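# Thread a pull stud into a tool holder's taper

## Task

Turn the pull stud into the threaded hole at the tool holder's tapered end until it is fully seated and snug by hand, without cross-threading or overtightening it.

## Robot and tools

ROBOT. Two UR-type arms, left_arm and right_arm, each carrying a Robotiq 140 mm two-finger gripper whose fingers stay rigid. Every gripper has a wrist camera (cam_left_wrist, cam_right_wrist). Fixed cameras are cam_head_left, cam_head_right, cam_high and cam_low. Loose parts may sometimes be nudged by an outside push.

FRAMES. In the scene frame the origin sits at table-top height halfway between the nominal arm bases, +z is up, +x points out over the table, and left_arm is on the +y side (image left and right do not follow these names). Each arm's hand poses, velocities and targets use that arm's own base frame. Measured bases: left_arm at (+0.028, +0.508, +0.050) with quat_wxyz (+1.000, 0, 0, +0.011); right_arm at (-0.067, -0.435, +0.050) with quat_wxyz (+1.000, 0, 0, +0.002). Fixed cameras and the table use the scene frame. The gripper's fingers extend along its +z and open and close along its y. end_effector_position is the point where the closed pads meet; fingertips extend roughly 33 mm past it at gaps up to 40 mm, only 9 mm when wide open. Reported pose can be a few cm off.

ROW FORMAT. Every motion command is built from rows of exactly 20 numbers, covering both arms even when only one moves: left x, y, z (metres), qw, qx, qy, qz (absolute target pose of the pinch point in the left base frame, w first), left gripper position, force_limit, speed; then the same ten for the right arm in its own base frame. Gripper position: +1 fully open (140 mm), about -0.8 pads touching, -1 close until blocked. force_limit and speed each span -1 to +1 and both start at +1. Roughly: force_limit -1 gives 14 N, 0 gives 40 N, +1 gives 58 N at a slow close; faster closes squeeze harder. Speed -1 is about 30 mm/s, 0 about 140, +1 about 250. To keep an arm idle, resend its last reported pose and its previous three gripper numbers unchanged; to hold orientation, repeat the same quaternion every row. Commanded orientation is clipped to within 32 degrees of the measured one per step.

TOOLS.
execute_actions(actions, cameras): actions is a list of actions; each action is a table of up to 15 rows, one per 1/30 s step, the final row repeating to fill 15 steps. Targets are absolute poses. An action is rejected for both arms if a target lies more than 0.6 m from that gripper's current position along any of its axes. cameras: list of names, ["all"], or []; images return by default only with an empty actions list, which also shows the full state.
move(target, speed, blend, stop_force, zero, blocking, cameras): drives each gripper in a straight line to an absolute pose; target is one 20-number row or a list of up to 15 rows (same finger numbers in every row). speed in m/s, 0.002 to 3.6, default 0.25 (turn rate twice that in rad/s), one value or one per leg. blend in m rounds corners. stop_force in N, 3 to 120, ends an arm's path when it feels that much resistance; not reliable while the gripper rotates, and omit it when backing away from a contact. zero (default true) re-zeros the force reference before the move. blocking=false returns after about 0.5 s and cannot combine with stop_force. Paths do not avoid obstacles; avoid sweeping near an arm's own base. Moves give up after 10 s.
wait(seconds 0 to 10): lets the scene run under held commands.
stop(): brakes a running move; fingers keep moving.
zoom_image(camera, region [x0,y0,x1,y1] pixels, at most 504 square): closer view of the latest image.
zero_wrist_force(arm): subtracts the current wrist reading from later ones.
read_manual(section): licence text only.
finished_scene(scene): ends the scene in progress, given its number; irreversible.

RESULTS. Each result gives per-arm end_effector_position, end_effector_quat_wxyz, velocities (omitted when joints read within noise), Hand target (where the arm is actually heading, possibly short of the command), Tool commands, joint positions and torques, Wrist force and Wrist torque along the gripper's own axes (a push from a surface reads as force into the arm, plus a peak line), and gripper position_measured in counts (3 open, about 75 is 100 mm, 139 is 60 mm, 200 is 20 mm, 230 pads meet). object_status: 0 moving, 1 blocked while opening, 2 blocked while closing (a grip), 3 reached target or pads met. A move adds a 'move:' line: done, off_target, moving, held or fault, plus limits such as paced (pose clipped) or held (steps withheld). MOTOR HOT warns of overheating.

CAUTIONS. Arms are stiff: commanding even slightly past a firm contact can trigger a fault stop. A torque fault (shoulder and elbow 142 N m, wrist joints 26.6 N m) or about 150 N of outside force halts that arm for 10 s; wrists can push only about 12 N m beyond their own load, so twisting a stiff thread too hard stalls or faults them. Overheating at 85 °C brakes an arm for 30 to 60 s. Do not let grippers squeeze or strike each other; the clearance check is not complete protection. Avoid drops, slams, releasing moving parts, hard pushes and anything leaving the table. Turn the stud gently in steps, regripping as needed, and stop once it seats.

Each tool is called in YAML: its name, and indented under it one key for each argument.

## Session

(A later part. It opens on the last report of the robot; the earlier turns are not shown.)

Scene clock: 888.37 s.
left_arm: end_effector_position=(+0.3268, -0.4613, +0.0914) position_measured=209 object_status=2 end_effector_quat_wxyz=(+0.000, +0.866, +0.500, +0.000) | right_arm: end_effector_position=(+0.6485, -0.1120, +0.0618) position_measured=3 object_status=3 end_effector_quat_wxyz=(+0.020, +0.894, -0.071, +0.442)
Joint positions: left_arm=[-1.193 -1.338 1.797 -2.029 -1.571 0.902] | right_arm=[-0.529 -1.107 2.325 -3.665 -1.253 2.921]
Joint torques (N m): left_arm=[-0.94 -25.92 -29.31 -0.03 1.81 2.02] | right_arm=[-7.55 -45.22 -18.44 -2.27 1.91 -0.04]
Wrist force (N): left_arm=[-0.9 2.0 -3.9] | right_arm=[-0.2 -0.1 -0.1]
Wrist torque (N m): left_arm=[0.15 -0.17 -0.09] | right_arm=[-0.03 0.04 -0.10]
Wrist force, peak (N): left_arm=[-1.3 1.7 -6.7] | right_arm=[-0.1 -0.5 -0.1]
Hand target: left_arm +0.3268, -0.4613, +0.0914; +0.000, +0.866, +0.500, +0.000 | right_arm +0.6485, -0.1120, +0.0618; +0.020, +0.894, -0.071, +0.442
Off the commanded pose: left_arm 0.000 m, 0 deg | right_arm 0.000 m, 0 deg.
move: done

move:
  target:
    - [0.32675,-0.4613,0.09077,0,0.86603,-0.5,0,-1,-1,-1,0.6485,-0.1120,0.0618,0.020,0.894,-0.071,0.442,1,1,1]
    - [0.32675,-0.4613,0.0900,0,0,-1,0,-1,-1,-1,0.6485,-0.1120,0.0618,0.020,0.894,-0.071,0.442,1,1,1]
    - [0.32675,-0.4613,0.08962,0,-0.5,-0.86603,0,-1,-1,-1,0.6485,-0.1120,0.0618,0.020,0.894,-0.071,0.442,1,1,1]
  speed: 0.6
  stop_force: 20
  blend: 0.001
  cameras: ["cam_low","cam_left_wrist"]

zoom_image:
  camera: "cam_low"
  region: [466, 226, 506, 256]

zoom_image:
  camera: "cam_left_wrist"
  region: [290, 130, 430, 270]

Scene clock: 911.90 s.
left_arm: end_effector_position=(+0.3268, -0.4613, +0.0896) position_measured=209 object_status=2 end_effector_quat_wxyz=(+0.000, +0.500, +0.866, +0.000) | right_arm: end_effector_position=(+0.6485, -0.1120, +0.0618) position_measured=3 object_status=3 end_effector_quat_wxyz=(+0.020, +0.894, -0.071, +0.442)
Joint positions: left_arm=[-1.192 -1.336 1.799 -2.034 -1.571 6.138] | right_arm=[-0.529 -1.107 2.325 -3.665 -1.253 2.921]
Joint torques (N m): left_arm=[-1.24 -28.19 -30.4 -0.31 1.65 1.98] | right_arm=[-7.18 -44.59 -17.81 -2.18 2 0.02]
Wrist force (N): left_arm=[-1.1 2.4 -1.8] | right_arm=[0.0 -0.2 -0.1]
Wrist torque (N m): left_arm=[0.13 -0.17 -0.09] | right_arm=[-0.04 -0.01 -0.10]
Wrist force, peak (N): left_arm=[-3.0 2.5 -3.5] | right_arm=[0.3 -0.4 -0.1]
Hand target: left_arm +0.3268, -0.4613, +0.0896; +0.000, +0.500, +0.866, +0.000 | right_arm +0.6485, -0.1120, +0.0618; +0.020, +0.894, -0.071, +0.442
Off the commanded pose: left_arm 0.000 m, 0 deg | right_arm 0.000 m, 0 deg.
move: done
Images, in order (width x height): cam_low 672x504, cam_left_wrist 672x504.

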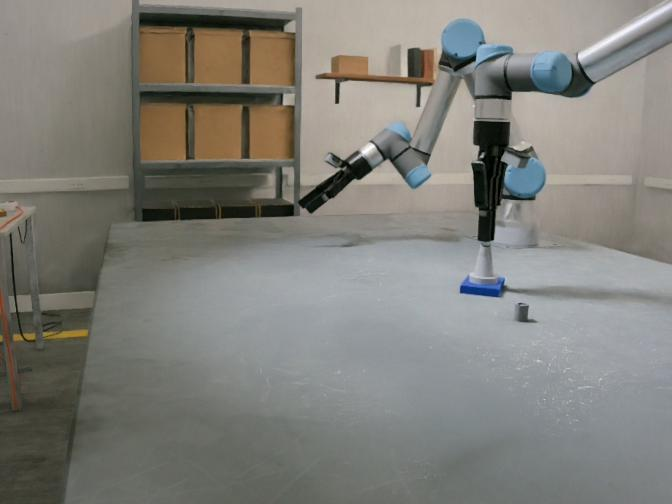

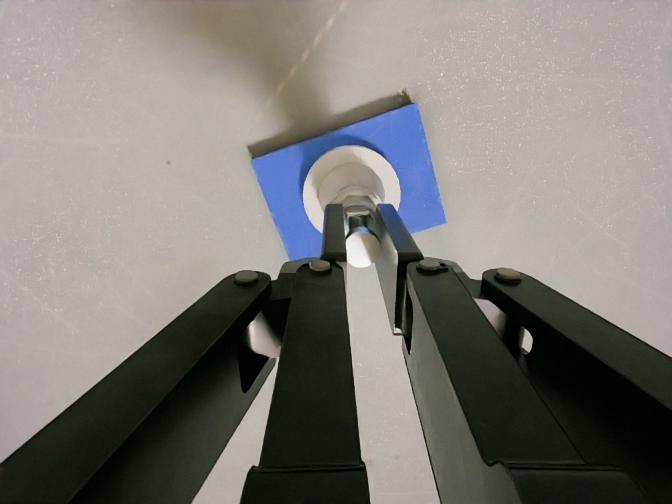

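Scaled by 12.600 from the camera's 672x504 image, which has a finer 960x720 frame.

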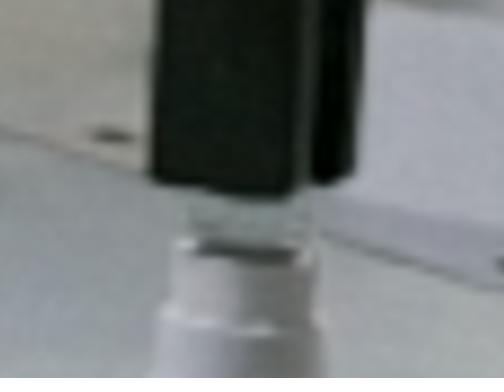

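Scaled by 3.600 from the camera's 672x504 image, which has a finer 960x720 frame.

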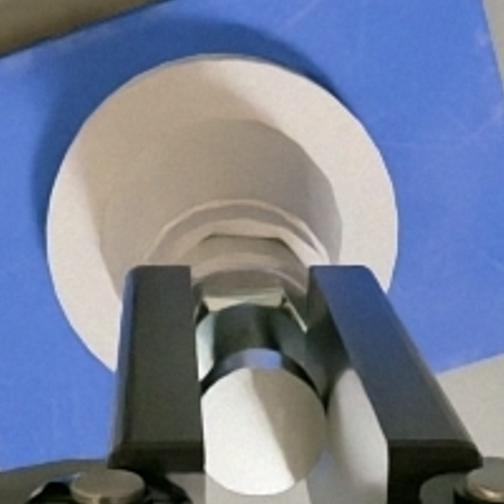

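move:
  target:
    - [0.32675,-0.4613,0.0896,0,0.5,0.86603,0,-0.35,-1,-0.5,0.6485,-0.1120,0.0618,0.020,0.894,-0.071,0.442,1,1,1]
    - [0.32675,-0.4613,0.0896,0,0.5,-0.86603,0,-0.35,-1,-0.5,0.6485,-0.1120,0.0618,0.020,0.894,-0.071,0.442,1,1,1]
    - [0.32675,-0.4613,0.0896,0,1,0,0,-0.35,-1,-0.5,0.6485,-0.1120,0.0618,0.020,0.894,-0.071,0.442,1,1,1]
    - [0.32675,-0.4613,0.0896,0,0.5,0.86603,0,-0.35,-1,-0.5,0.6485,-0.1120,0.0618,0.020,0.894,-0.071,0.442,1,1,1]
    - [0.32675,-0.4613,0.0896,0,-0.5,0.86603,0,-0.35,-1,-0.5,0.6485,-0.1120,0.0618,0.020,0.894,-0.071,0.442,1,1,1]
    - [0.32675,-0.4613,0.0896,0,-1,0,0,-0.35,-1,-0.5,0.6485,-0.1120,0.0618,0.020,0.894,-0.071,0.442,1,1,1]
    - [0.32675,-0.4613,0.0896,0,-0.86603,-0.5,0,-0.35,-1,-0.5,0.6485,-0.1120,0.0618,0.020,0.894,-0.071,0.442,1,1,1]
    - [0.32675,-0.4613,0.0896,0,-0.86603,-0.5,0,-1,0,-1,0.6485,-0.1120,0.0618,0.020,0.894,-0.071,0.442,1,1,1]
  speed: [0.1,1.2,1.2,1.2,1.2,1.2,1.2,0.1]
  blend: [0,0.005,0.005,0.005,0.005,0.005,0,0]

wait:
  seconds: 0.6

Scene clock: 944.43 s.
left_arm: end_effector_position=(+0.3267, -0.4613, +0.0896) position_measured=211 object_status=0 end_effector_quat_wxyz=(+0.000, +0.866, +0.500, +0.000) | right_arm: end_effector_position=(+0.6485, -0.1120, +0.0618) position_measured=3 object_status=3 end_effector_quat_wxyz=(+0.020, +0.894, -0.071, +0.442)
Joint positions: left_arm=[-1.193 -1.336 1.799 -2.034 -1.571 -5.381] | right_arm=[-0.529 -1.107 2.325 -3.665 -1.253 2.921]
Joint torques (N m): left_arm=[8.12 -39.66 -19.73 -1.19 -1.91 -1.74] | right_arm=[-6.49 -44.79 -17.85 -2.15 2.06 -0.06]
Wrist force (N): left_arm=[-0.5 1.3 -6.4] | right_arm=[-0.1 -0.3 -0.1]
Wrist torque (N m): left_arm=[0.14 -0.24 -0.27] | right_arm=[-0.07 0.01 -0.10]
Wrist force, peak (N): left_arm=[-0.7 1.4 -6.4] | right_arm=[0.2 -0.5 -0.1]
Hand target: left_arm +0.3267, -0.4613, +0.0896; +0.000, +0.866, +0.500, +0.000 | right_arm +0.6485, -0.1120, +0.0618; +0.020, +0.894, -0.071, +0.442
Off the commanded pose: left_arm 0.000 m, 0 deg | right_arm 0.000 m, 0 deg.
move: done

Scene clock: 945.03 s.
left_arm: end_effector_position=(+0.3267, -0.4613, +0.0896) position_measured=211 object_status=2 end_effector_quat_wxyz=(+0.000, +0.866, +0.500, +0.000) | right_arm: end_effector_position=(+0.6485, -0.1120, +0.0618) position_measured=3 object_status=3 end_effector_quat_wxyz=(+0.020, +0.894, -0.071, +0.442)
Joint positions: left_arm=[-1.193 -1.336 1.799 -2.034 -1.571 -5.381] | right_arm=[-0.529 -1.107 2.325 -3.665 -1.253 2.921]
Joint torques (N m): left_arm=[8.15 -39.21 -21.37 -1.6 -2.01 -1.73] | right_arm=[-7.01 -44.97 -18.35 -2.21 1.99 0.07]
Wrist force (N): left_arm=[-0.7 1.5 -6.0] | right_arm=[-0.1 -0.1 -0.1]
Wrist torque (N m): left_arm=[0.19 -0.20 -0.26] | right_arm=[-0.02 0.02 -0.09]
Wrist force, peak (N): left_arm=[-0.7 1.0 -6.5] | right_arm=[0.2 -0.4 -0.1]
Hand target: left_arm +0.3267, -0.4613, +0.0896; +0.000, +0.866, +0.500, +0.000 | right_arm +0.6485, -0.1120, +0.0618; +0.020, +0.894, -0.071, +0.442
Tool commands: left_gripper/position=-1.0 left_gripper/force_limit=+0.0 left_gripper/speed=-1.0 right_gripper/position=+1.0 right_gripper/force_limit=+1.0 right_gripper/speed=+1.0
Off the commanded pose: left_arm 0.000 m, 0 deg | right_arm 0.000 m, 0 deg.
wait: 0.60 s; at rest by 0.17 s

move:
  target:
    - [0.32675,-0.4613,0.08895,0,-0.86603,0.5,0,-1,0,-1,0.6485,-0.1120,0.0618,0.020,0.894,-0.071,0.442,1,1,1]
    - [0.32675,-0.4613,0.0886,0,-0.5,0.86603,0,-1,0,-1,0.6485,-0.1120,0.0618,0.020,0.894,-0.071,0.442,1,1,1]
  speed: 0.5
  stop_force: 20
  blend: 0.001
  cameras: ["cam_low"]

zoom_image:
  camera: "cam_low"
  region: [466, 226, 506, 256]

Scene clock: 957.07 s.
left_arm: end_effector_position=(+0.3268, -0.4613, +0.0886) position_measured=211 object_status=2 end_effector_quat_wxyz=(+0.000, -0.500, +0.866, +0.000) | right_arm: end_effector_position=(+0.6485, -0.1120, +0.0618) position_measured=3 object_status=3 end_effector_quat_wxyz=(+0.020, +0.894, -0.071, +0.442)
Joint positions: left_arm=[-1.193 -1.335 1.801 -2.036 -1.571 -2.24] | right_arm=[-0.529 -1.107 2.325 -3.665 -1.253 2.921]
Joint torques (N m): left_arm=[-0.45 -26.23 -30.14 -0.57 1.24 2.03] | right_arm=[-7.18 -44.71 -18.39 -2.23 2.05 -0.05]
Wrist force (N): left_arm=[-1.7 2.2 -2.3] | right_arm=[0.1 -0.3 -0.2]
Wrist torque (N m): left_arm=[0.10 -0.18 -0.10] | right_arm=[-0.06 -0.03 -0.10]
Wrist force, peak (N): left_arm=[-0.9 1.1 -6.7] | right_arm=[0.0 -0.5 -0.2]
Hand target: left_arm +0.3268, -0.4613, +0.0886; +0.000, -0.500, +0.866, +0.000 | right_arm +0.6485, -0.1120, +0.0618; +0.020, +0.894, -0.071, +0.442
Off the commanded pose: left_arm 0.000 m, 0 deg | right_arm 0.000 m, 0 deg.
move: done
Images, in order (width x height): cam_low 672x504.

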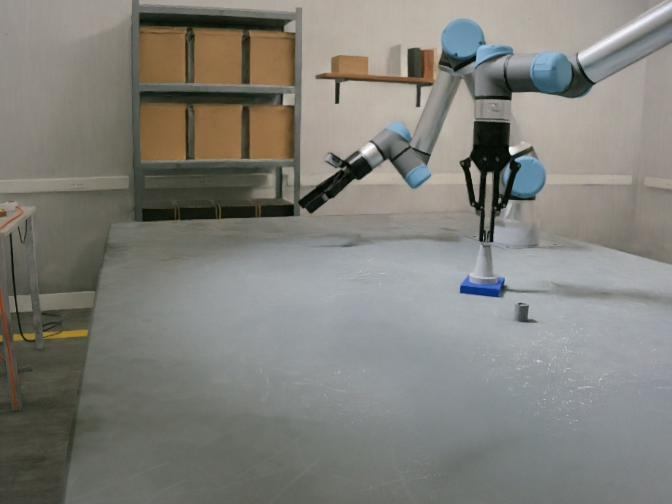

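Scaled by 12.600 from the camera's 672x504 image, which has a finer 960x720 frame.

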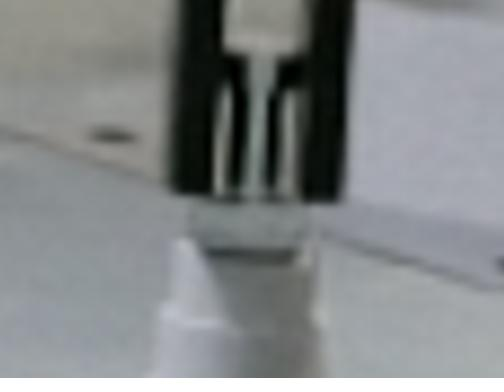

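move:
  target:
    - [0.32675,-0.4613,0.08787,0,0.5,0.86603,0,-1,0,-1,0.6485,-0.1120,0.0618,0.020,0.894,-0.071,0.442,1,1,1]
  speed: 0.5
  stop_force: 20

move:
  target:
    - [0.32675,-0.4613,0.0871,0,1,0,0,-1,0,-1,0.6485,-0.1120,0.0618,0.020,0.894,-0.071,0.442,1,1,1]
  speed: 0.4
  stop_force: 20
  cameras: ["cam_low"]

zoom_image:
  camera: "cam_low"
  region: [466, 226, 506, 256]

Scene clock: 974.40 s.
left_arm: end_effector_position=(+0.3268, -0.4613, +0.0879) position_measured=211 object_status=2 end_effector_quat_wxyz=(+0.000, +0.500, +0.866, +0.000) | right_arm: end_effector_position=(+0.6485, -0.1120, +0.0618) position_measured=3 object_status=3 end_effector_quat_wxyz=(+0.020, +0.894, -0.071, +0.442)
Joint positions: left_arm=[-1.193 -1.334 1.802 -2.038 -1.571 -0.145] | right_arm=[-0.529 -1.107 2.325 -3.665 -1.253 2.921]
Joint torques (N m): left_arm=[-0.25 -27.42 -31.03 -0.31 1.68 1.97] | right_arm=[-6.8 -44.45 -18.48 -2.19 1.94 -0.04]
Wrist force (N): left_arm=[-1.2 2.2 -0.2] | right_arm=[-0.1 -0.2 -0.1]
Wrist torque (N m): left_arm=[0.08 -0.15 -0.09] | right_arm=[-0.05 0.02 -0.09]
Wrist force, peak (N): left_arm=[-2.0 2.5 -2.2] | right_arm=[-0.1 -0.4 -0.2]
Hand target: left_arm +0.3268, -0.4613, +0.0879; +0.000, +0.500, +0.866, +0.000 | right_arm +0.6485, -0.1120, +0.0618; +0.020, +0.894, -0.071, +0.442
Off the commanded pose: left_arm 0.000 m, 0 deg | right_arm 0.000 m, 0 deg.
move: done

Scene clock: 978.00 s.
left_arm: end_effector_position=(+0.3268, -0.4613, +0.0871) position_measured=211 object_status=2 end_effector_quat_wxyz=(+0.000, +1.000, +0.000, +0.000) | right_arm: end_effector_position=(+0.6485, -0.1120, +0.0618) position_measured=3 object_status=3 end_effector_quat_wxyz=(+0.020, +0.894, -0.071, +0.442)
Joint positions: left_arm=[-1.193 -1.334 1.803 -2.04 -1.571 1.949] | right_arm=[-0.529 -1.107 2.325 -3.665 -1.253 2.921]
Joint torques (N m): left_arm=[1.85 -27.55 -30.56 -1.4 1.46 2.12] | right_arm=[-6.54 -43.78 -18.08 -2.21 2 0]
Wrist force (N): left_arm=[-1.1 2.5 -0.1] | right_arm=[0.0 -0.3 0.0]
Wrist torque (N m): left_arm=[0.14 -0.17 -0.09] | right_arm=[-0.06 0.00 -0.09]
Wrist force, peak (N): left_arm=[-1.4 2.2 3.3] | right_arm=[0.2 -0.4 -0.2]
Hand target: left_arm +0.3268, -0.4613, +0.0871; +0.000, +1.000, +0.000, +0.000 | right_arm +0.6485, -0.1120, +0.0618; +0.020, +0.894, -0.071, +0.442
Off the commanded pose: left_arm 0.000 m, 0 deg | right_arm 0.000 m, 0 deg.
move: done
Images, in order (width x height): cam_low 672x504.

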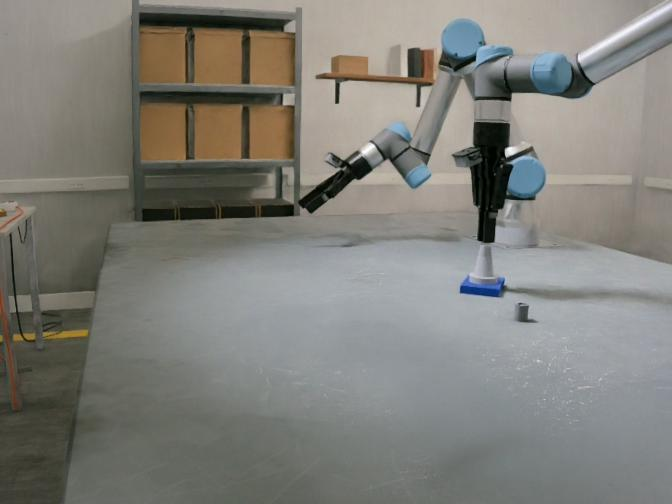

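Scaled by 12.600 from the camera's 672x504 image, which has a finer 960x720 frame.

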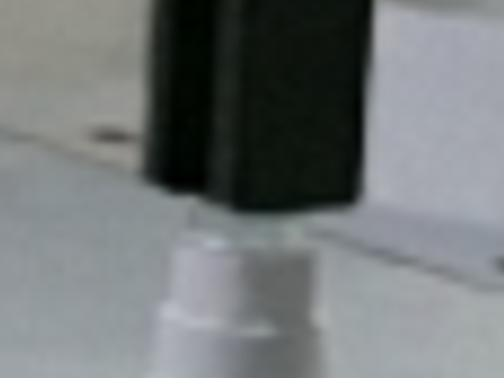

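move:
  target:
    - [0.32675,-0.4613,0.0869,0,0.96593,-0.25882,0,-1,0,-1,0.6485,-0.1120,0.0618,0.020,0.894,-0.071,0.442,1,1,1]
  speed: 0.3
  stop_force: 20

move:
  target:
    - [0.32675,-0.4613,0.0867,0,0.86603,-0.5,0,-1,0,-1,0.6485,-0.1120,0.0618,0.020,0.894,-0.071,0.442,1,1,1]
  speed: 0.3
  stop_force: 20

Scene clock: 987.57 s.
left_arm: end_effector_position=(+0.3267, -0.4613, +0.0869) position_measured=211 object_status=2 end_effector_quat_wxyz=(+0.000, +0.966, -0.259, +0.000) | right_arm: end_effector_position=(+0.6485, -0.1120, +0.0618) position_measured=3 object_status=3 end_effector_quat_wxyz=(+0.020, +0.894, -0.071, +0.442)
Joint positions: left_arm=[-1.193 -1.333 1.803 -2.041 -1.571 2.473] | right_arm=[-0.529 -1.107 2.325 -3.665 -1.253 2.921]
Joint torques (N m): left_arm=[8.2 -21.73 -31.73 -7.1 0.53 2.34] | right_arm=[-6.88 -44.78 -18.12 -2.13 2.08 0.05]
Wrist force (N): left_arm=[-10.7 -5.3 -9.8] | right_arm=[-0.1 -0.3 -0.1]
Wrist torque (N m): left_arm=[0.07 -0.08 -0.44] | right_arm=[-0.07 0.02 -0.10]
Wrist force, peak (N): left_arm=[-11.3 -5.2 -9.9] | right_arm=[0.2 -0.4 -0.2]
Hand target: left_arm +0.3267, -0.4613, +0.0869; +0.000, +0.966, -0.259, +0.000 | right_arm +0.6485, -0.1120, +0.0618; +0.020, +0.894, -0.071, +0.442
Off the commanded pose: left_arm 0.000 m, 0 deg | right_arm 0.000 m, 0 deg.
move: done

Scene clock: 989.40 s.
left_arm: end_effector_position=(+0.3267, -0.4613, +0.0867) position_measured=211 object_status=2 end_effector_quat_wxyz=(+0.000, +0.866, -0.500, +0.000) | right_arm: end_effector_position=(+0.6485, -0.1120, +0.0618) position_measured=3 object_status=3 end_effector_quat_wxyz=(+0.020, +0.894, -0.071, +0.442)
Joint positions: left_arm=[-1.193 -1.333 1.803 -2.041 -1.571 2.996] | right_arm=[-0.529 -1.107 2.325 -3.665 -1.253 2.921]
Joint torques (N m): left_arm=[7.42 -21.74 -29.83 -3.43 -0.86 2.42] | right_arm=[-7.63 -44.21 -17.93 -2.21 1.93 -0.08]
Wrist force (N): left_arm=[-6.2 -0.9 -7.9] | right_arm=[-0.1 -0.2 0.0]
Wrist torque (N m): left_arm=[0.16 -0.20 -0.48] | right_arm=[-0.04 0.03 -0.10]
Wrist force, peak (N): left_arm=[-11.0 -5.3 -10.0] | right_arm=[0.0 -0.5 0.2]
Hand target: left_arm +0.3267, -0.4613, +0.0867; +0.000, +0.866, -0.500, +0.000 | right_arm +0.6485, -0.1120, +0.0618; +0.020, +0.894, -0.071, +0.442
Off the commanded pose: left_arm 0.000 m, 0 deg | right_arm 0.000 m, 0 deg.
move: done

wait:
  seconds: 0.1
  cameras: ["cam_left_wrist","cam_low","cam_head_left","cam_high"]

zoom_image:
  camera: "cam_left_wrist"
  region: [290, 130, 430, 270]

zoom_image:
  camera: "cam_low"
  region: [466, 226, 506, 256]

zoom_image:
  camera: "cam_head_left"
  region: [285, 190, 375, 260]

Scene clock: 997.83 s.
left_arm: end_effector_position=(+0.3268, -0.4613, +0.0867) position_measured=211 object_status=2 end_effector_quat_wxyz=(+0.000, +0.866, -0.500, +0.000) | right_arm: end_effector_position=(+0.6485, -0.1120, +0.0618) position_measured=3 object_status=3 end_effector_quat_wxyz=(+0.020, +0.894, -0.071, +0.442)
Joint positions: left_arm=[-1.193 -1.333 1.803 -2.041 -1.571 2.996] | right_arm=[-0.529 -1.107 2.325 -3.665 -1.253 2.921]
Joint torques (N m): left_arm=[7.08 -25.64 -29.16 -1.32 1.14 2.19] | right_arm=[-6.4 -44.35 -17.96 -2.21 1.97 -0.03]
Wrist force (N): left_arm=[-6.2 -1.1 -8.0] | right_arm=[0.2 -0.4 0.0]
Wrist torque (N m): left_arm=[0.12 -0.16 -0.48] | right_arm=[-0.08 -0.04 -0.09]
Wrist force, peak (N): left_arm=[-6.7 -0.8 -8.1] | right_arm=[-0.1 -0.5 -0.2]
Hand target: left_arm +0.3267, -0.4613, +0.0867; +0.000, +0.866, -0.500, +0.000 | right_arm +0.6485, -0.1120, +0.0618; +0.020, +0.894, -0.071, +0.442
Tool commands: left_gripper/position=-1.0 left_gripper/force_limit=+0.0 left_gripper/speed=-1.0 right_gripper/position=+1.0 right_gripper/force_limit=+1.0 right_gripper/speed=+1.0
Off the commanded pose: left_arm 0.000 m, 0 deg | right_arm 0.000 m, 0 deg.
wait: 0.10 s; at rest from the start
Images, in order (width x height): cam_head_left 672x504, cam_high 672x504, cam_low 672x504, cam_left_wrist 672x504.

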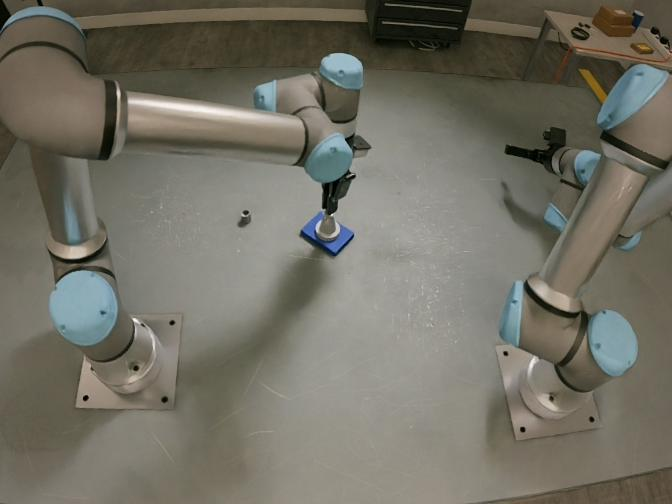

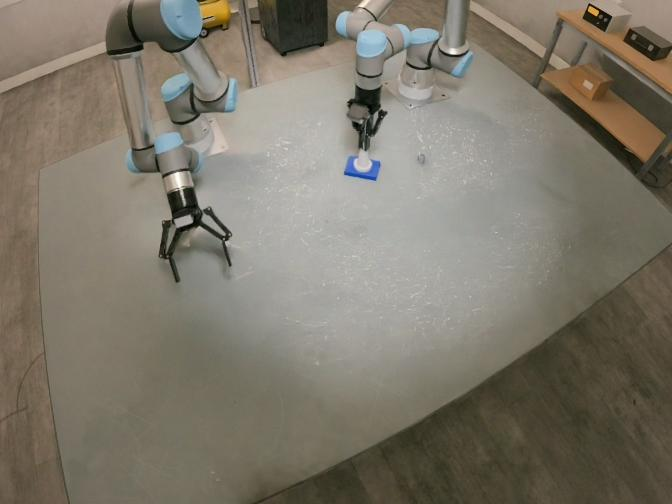

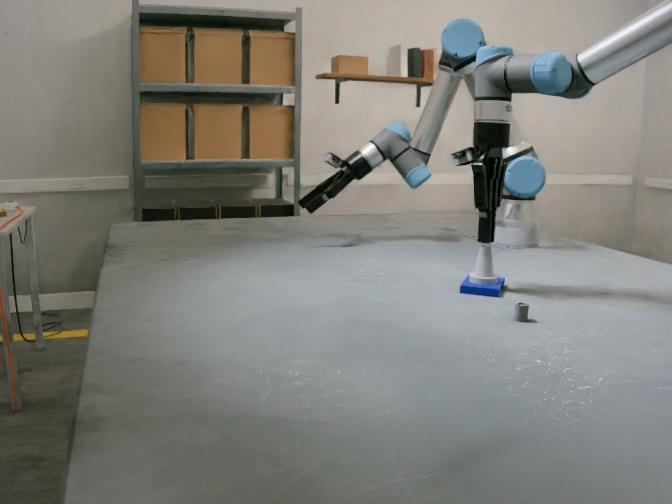

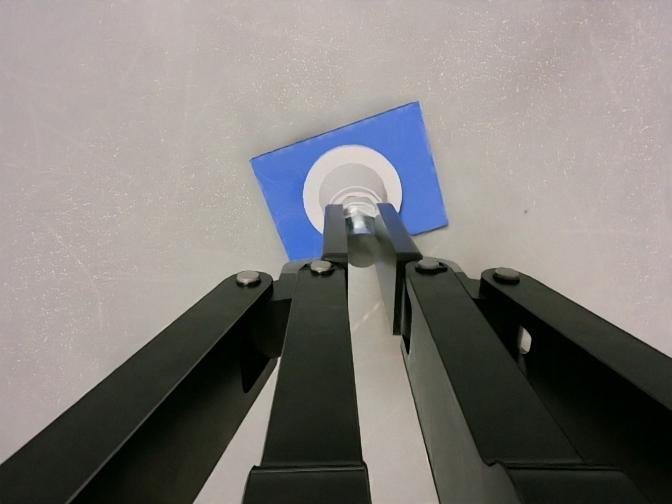

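Scaled by 3.600 from the camera's 672x504 image, which has a finer 960x720 frame.

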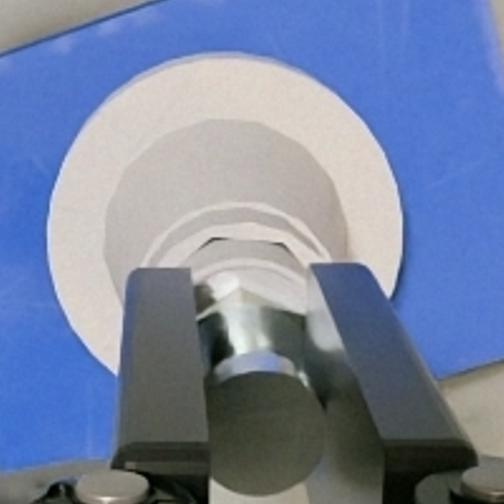

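Scaled by 12.600 from the camera's 672x504 image, which has a finer 960x720 frame.

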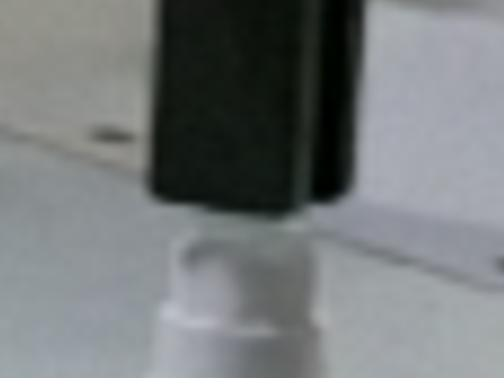

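Scaled by 5.600 from the camera's 672x504 image, which has a finer 960x720 frame.

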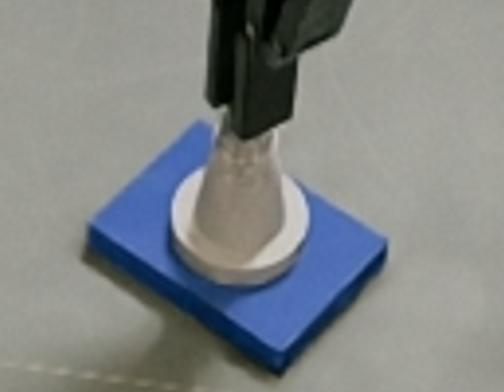

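move:
  target:
    - [0.32675,-0.4613,0.0867,0,0.86603,-0.5,0,-0.4,-1,-0.5,0.6485,-0.1120,0.0618,0.020,0.894,-0.071,0.442,1,1,1]
    - [0.32675,-0.4613,0.0871,0,0.86603,-0.5,0,-0.4,-1,-0.5,0.6485,-0.1120,0.0618,0.020,0.894,-0.071,0.442,1,1,1]
    - [0.32675,-0.4613,0.0871,0,0.86603,-0.5,0,-1,1,-1,0.6485,-0.1120,0.0618,0.020,0.894,-0.071,0.442,1,1,1]
  speed: 0.1
  cameras: ["cam_left_wrist"]

zoom_image:
  camera: "cam_left_wrist"
  region: [290, 130, 430, 270]

wait:
  seconds: 0.5

Scene clock: 1028.47 s.
left_arm: end_effector_position=(+0.3268, -0.4613, +0.0871) position_measured=213 object_status=0 end_effector_quat_wxyz=(+0.000, +0.866, -0.500, +0.000) | right_arm: end_effector_position=(+0.6485, -0.1120, +0.0618) position_measured=3 object_status=3 end_effector_quat_wxyz=(+0.020, +0.894, -0.071, +0.442)
Joint positions: left_arm=[-1.193 -1.334 1.803 -2.04 -1.571 2.996] | right_arm=[-0.529 -1.107 2.325 -3.665 -1.253 2.921]
Joint torques (N m): left_arm=[6.27 -40.17 -26.7 -1.87 0.45 -1.08] | right_arm=[-6.68 -44.32 -18.27 -2.28 1.96 0.01]
Wrist force (N): left_arm=[-3.4 -1.4 -7.7] | right_arm=[-0.1 -0.3 0.1]
Wrist torque (N m): left_arm=[0.16 -0.21 -0.10] | right_arm=[-0.06 0.03 -0.09]
Wrist force, peak (N): left_arm=[-6.4 -0.8 -8.0] | right_arm=[0.0 -0.5 0.1]
Hand target: left_arm +0.3268, -0.4613, +0.0871; +0.000, +0.866, -0.500, +0.000 | right_arm +0.6485, -0.1120, +0.0618; +0.020, +0.894, -0.071, +0.442
Off the commanded pose: left_arm 0.000 m, 0 deg | right_arm 0.000 m, 0 deg.
move: done
Images, in order (width x height): cam_left_wrist 672x504.

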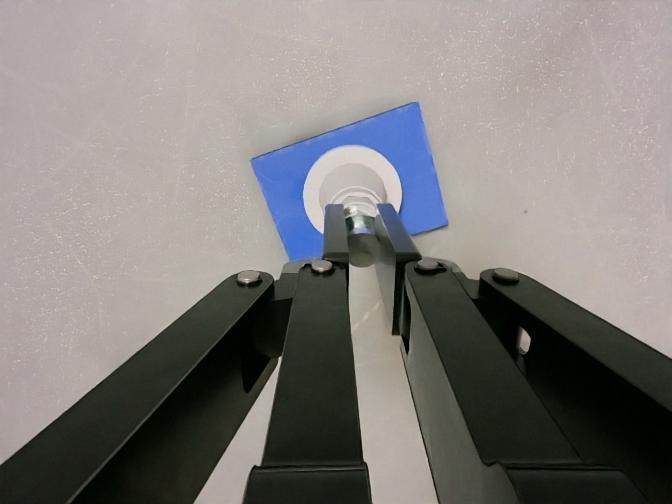

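Scaled by 3.600 from the camera's 672x504 image, which has a finer 960x720 frame.

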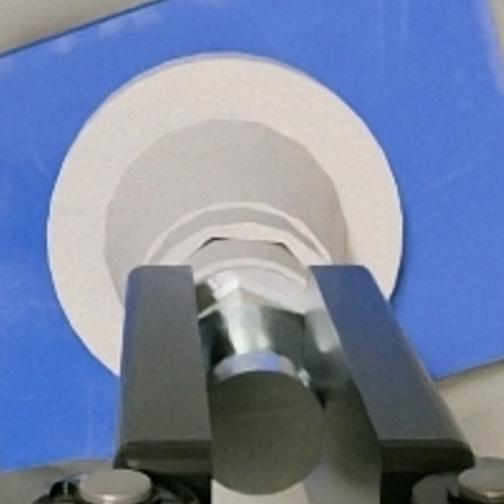

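Scene clock: 1028.97 s.
left_arm: end_effector_position=(+0.3268, -0.4613, +0.0871) position_measured=213 object_status=2 end_effector_quat_wxyz=(+0.000, +0.866, -0.500, +0.000) | right_arm: end_effector_position=(+0.6485, -0.1120, +0.0618) position_measured=3 object_status=3 end_effector_quat_wxyz=(+0.020, +0.894, -0.071, +0.442)
Joint positions: left_arm=[-1.193 -1.334 1.803 -2.04 -1.571 2.996] | right_arm=[-0.529 -1.107 2.325 -3.665 -1.253 2.921]
Joint torques (N m): left_arm=[5.68 -37.95 -25.94 -2.53 0.31 -1.45] | right_arm=[-6.83 -44.97 -17.84 -2.21 2.07 -0.1]
Wrist force (N): left_arm=[-3.3 -1.4 -7.9] | right_arm=[0.0 -0.3 -0.1]
Wrist torque (N m): left_arm=[0.16 -0.23 -0.10] | right_arm=[-0.06 0.00 -0.10]
Wrist force, peak (N): left_arm=[-3.3 -1.5 -7.9] | right_arm=[-0.3 -0.1 0.2]
Hand target: left_arm +0.3268, -0.4613, +0.0871; +0.000, +0.866, -0.500, +0.000 | right_arm +0.6485, -0.1120, +0.0618; +0.020, +0.894, -0.071, +0.442
Tool commands: left_gripper/position=-1.0 left_gripper/force_limit=+1.0 left_gripper/speed=-1.0 right_gripper/position=+1.0 right_gripper/force_limit=+1.0 right_gripper/speed=+1.0
Off the commanded pose: left_arm 0.000 m, 0 deg | right_arm 0.000 m, 0 deg.
wait: 0.50 s; at rest by 0.17 s

move:
  target:
    - [0.32675,-0.4613,0.0871,0,0.76604,-0.64279,0,-1,1,-1,0.6485,-0.1120,0.0618,0.020,0.894,-0.071,0.442,1,1,1]
  speed: 0.2
  stop_force: 25
  cameras: ["cam_left_wrist"]

zoom_image:
  camera: "cam_left_wrist"
  region: [290, 130, 430, 270]

Scene clock: 1035.87 s.
left_arm: end_effector_position=(+0.3267, -0.4613, +0.0871) position_measured=213 object_status=2 end_effector_quat_wxyz=(+0.000, +0.766, -0.643, +0.000) | right_arm: end_effector_position=(+0.6485, -0.1120, +0.0618) position_measured=3 object_status=3 end_effector_quat_wxyz=(+0.020, +0.894, -0.071, +0.442)
Joint positions: left_arm=[-1.193 -1.334 1.803 -2.04 -1.571 3.345] | right_arm=[-0.529 -1.107 2.325 -3.665 -1.253 2.921]
Joint torques (N m): left_arm=[8.27 -34.25 -28.25 -0.36 -2.47 2.61] | right_arm=[-7.04 -44.66 -17.62 -2.26 2 -0.02]
Wrist force (N): left_arm=[0.0 0.3 -2.7] | right_arm=[0.1 -0.3 0.0]
Wrist torque (N m): left_arm=[0.19 -0.23 -0.70] | right_arm=[-0.07 -0.01 -0.09]
Wrist force, peak (N): left_arm=[-3.8 1.2 -7.9] | right_arm=[0.0 -0.5 0.0]
Hand target: left_arm +0.3267, -0.4613, +0.0871; +0.000, +0.766, -0.643, +0.000 | right_arm +0.6485, -0.1120, +0.0618; +0.020, +0.894, -0.071, +0.442
Off the commanded pose: left_arm 0.000 m, 0 deg | right_arm 0.000 m, 0 deg.
move: done
Images, in order (width x height): cam_left_wrist 672x504.

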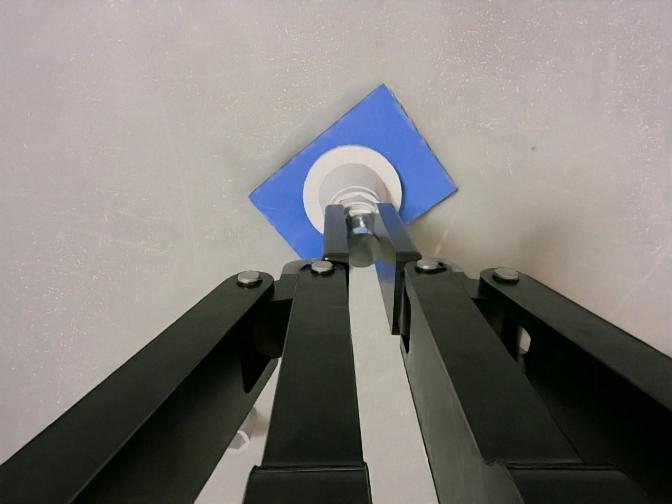

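Scaled by 3.600 from the camera's 672x504 image, which has a finer 960x720 frame.

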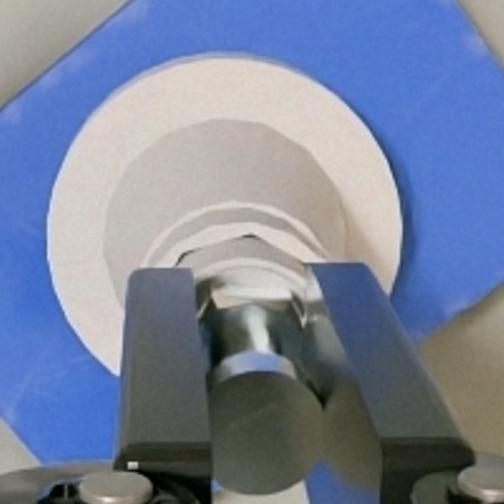

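move:
  target:
    - [0.32675,-0.4613,0.0871,0,0.76604,-0.64279,0,-0.3,-1,-1,0.6485,-0.1120,0.0618,0.020,0.894,-0.071,0.442,1,1,1]
    - [0.32675,-0.4613,0.19,0,0.76604,-0.64279,0,-0.3,-1,-1,0.6485,-0.1120,0.0618,0.020,0.894,-0.071,0.442,1,1,1]
  speed: [0.1,0.15]
  cameras: ["cam_left_wrist","cam_low"]

zoom_image:
  camera: "cam_left_wrist"
  region: [290, 100, 430, 240]

zoom_image:
  camera: "cam_low"
  region: [456, 216, 516, 301]

Scene clock: 1049.10 s.
left_arm: end_effector_position=(+0.3268, -0.4613, +0.1900) position_measured=167 object_status=3 end_effector_quat_wxyz=(+0.000, +0.766, -0.643, +0.000) | right_arm: end_effector_position=(+0.6485, -0.1120, +0.0618) position_measured=3 object_status=3 end_effector_quat_wxyz=(+0.020, +0.894, -0.071, +0.442)
Joint positions: left_arm=[-1.193 -1.415 1.624 -1.78 -1.571 3.345] | right_arm=[-0.529 -1.107 2.325 -3.665 -1.253 2.921]
Joint torques (N m): left_arm=[5.93 -23.2 -25.92 -3.58 -0.04 -1.34] | right_arm=[-6.73 -44.22 -17.59 -2.27 2.05 0.07]
Wrist force (N): left_arm=[-0.8 2.0 -1.5] | right_arm=[0.1 -0.1 0.1]
Wrist torque (N m): left_arm=[0.15 -0.23 -0.11] | right_arm=[-0.03 -0.01 -0.10]
Wrist force, peak (N): left_arm=[-0.8 2.4 -3.4] | right_arm=[0.2 -0.4 0.2]
Hand target: left_arm +0.3268, -0.4613, +0.1900; +0.000, +0.766, -0.643, +0.000 | right_arm +0.6485, -0.1120, +0.0618; +0.020, +0.894, -0.071, +0.442
Off the commanded pose: left_arm 0.000 m, 0 deg | right_arm 0.000 m, 0 deg.
move: done
Images, in order (width x height): cam_low 672x504, cam_left_wrist 672x504.

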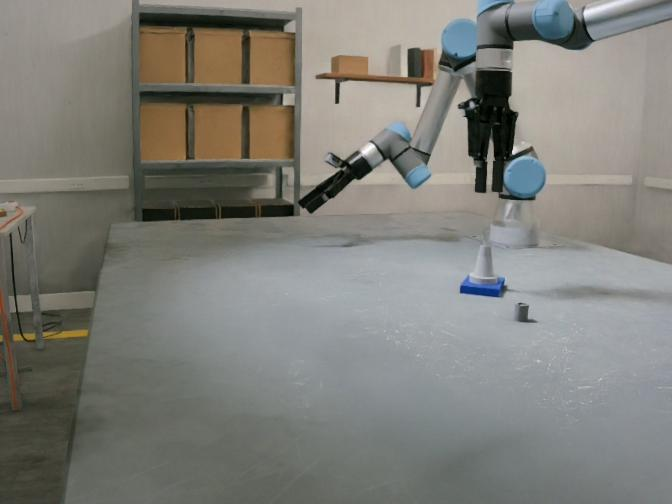

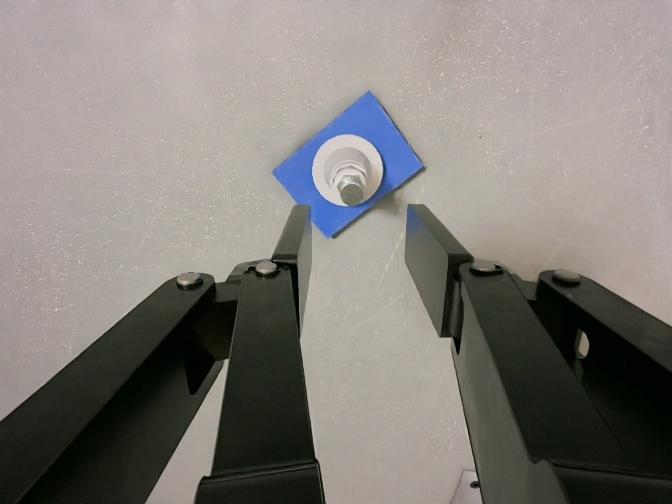

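Scaled by 3.600 from the camera's 672x504 image, which has a finer 960x720 frame.

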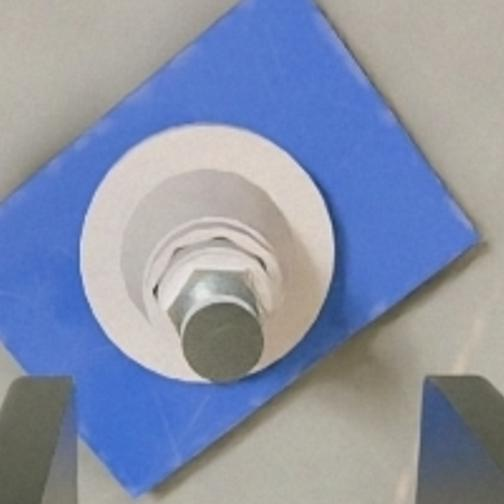

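Scaled by 5.929 from the camera's 672x504 image, which has a finer 960x720 frame.

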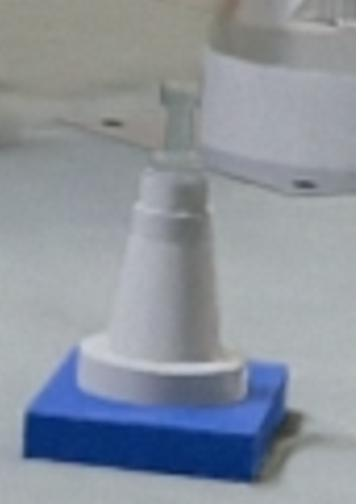

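finished_scene:
  scene: 1

The scene is finished: the task was done.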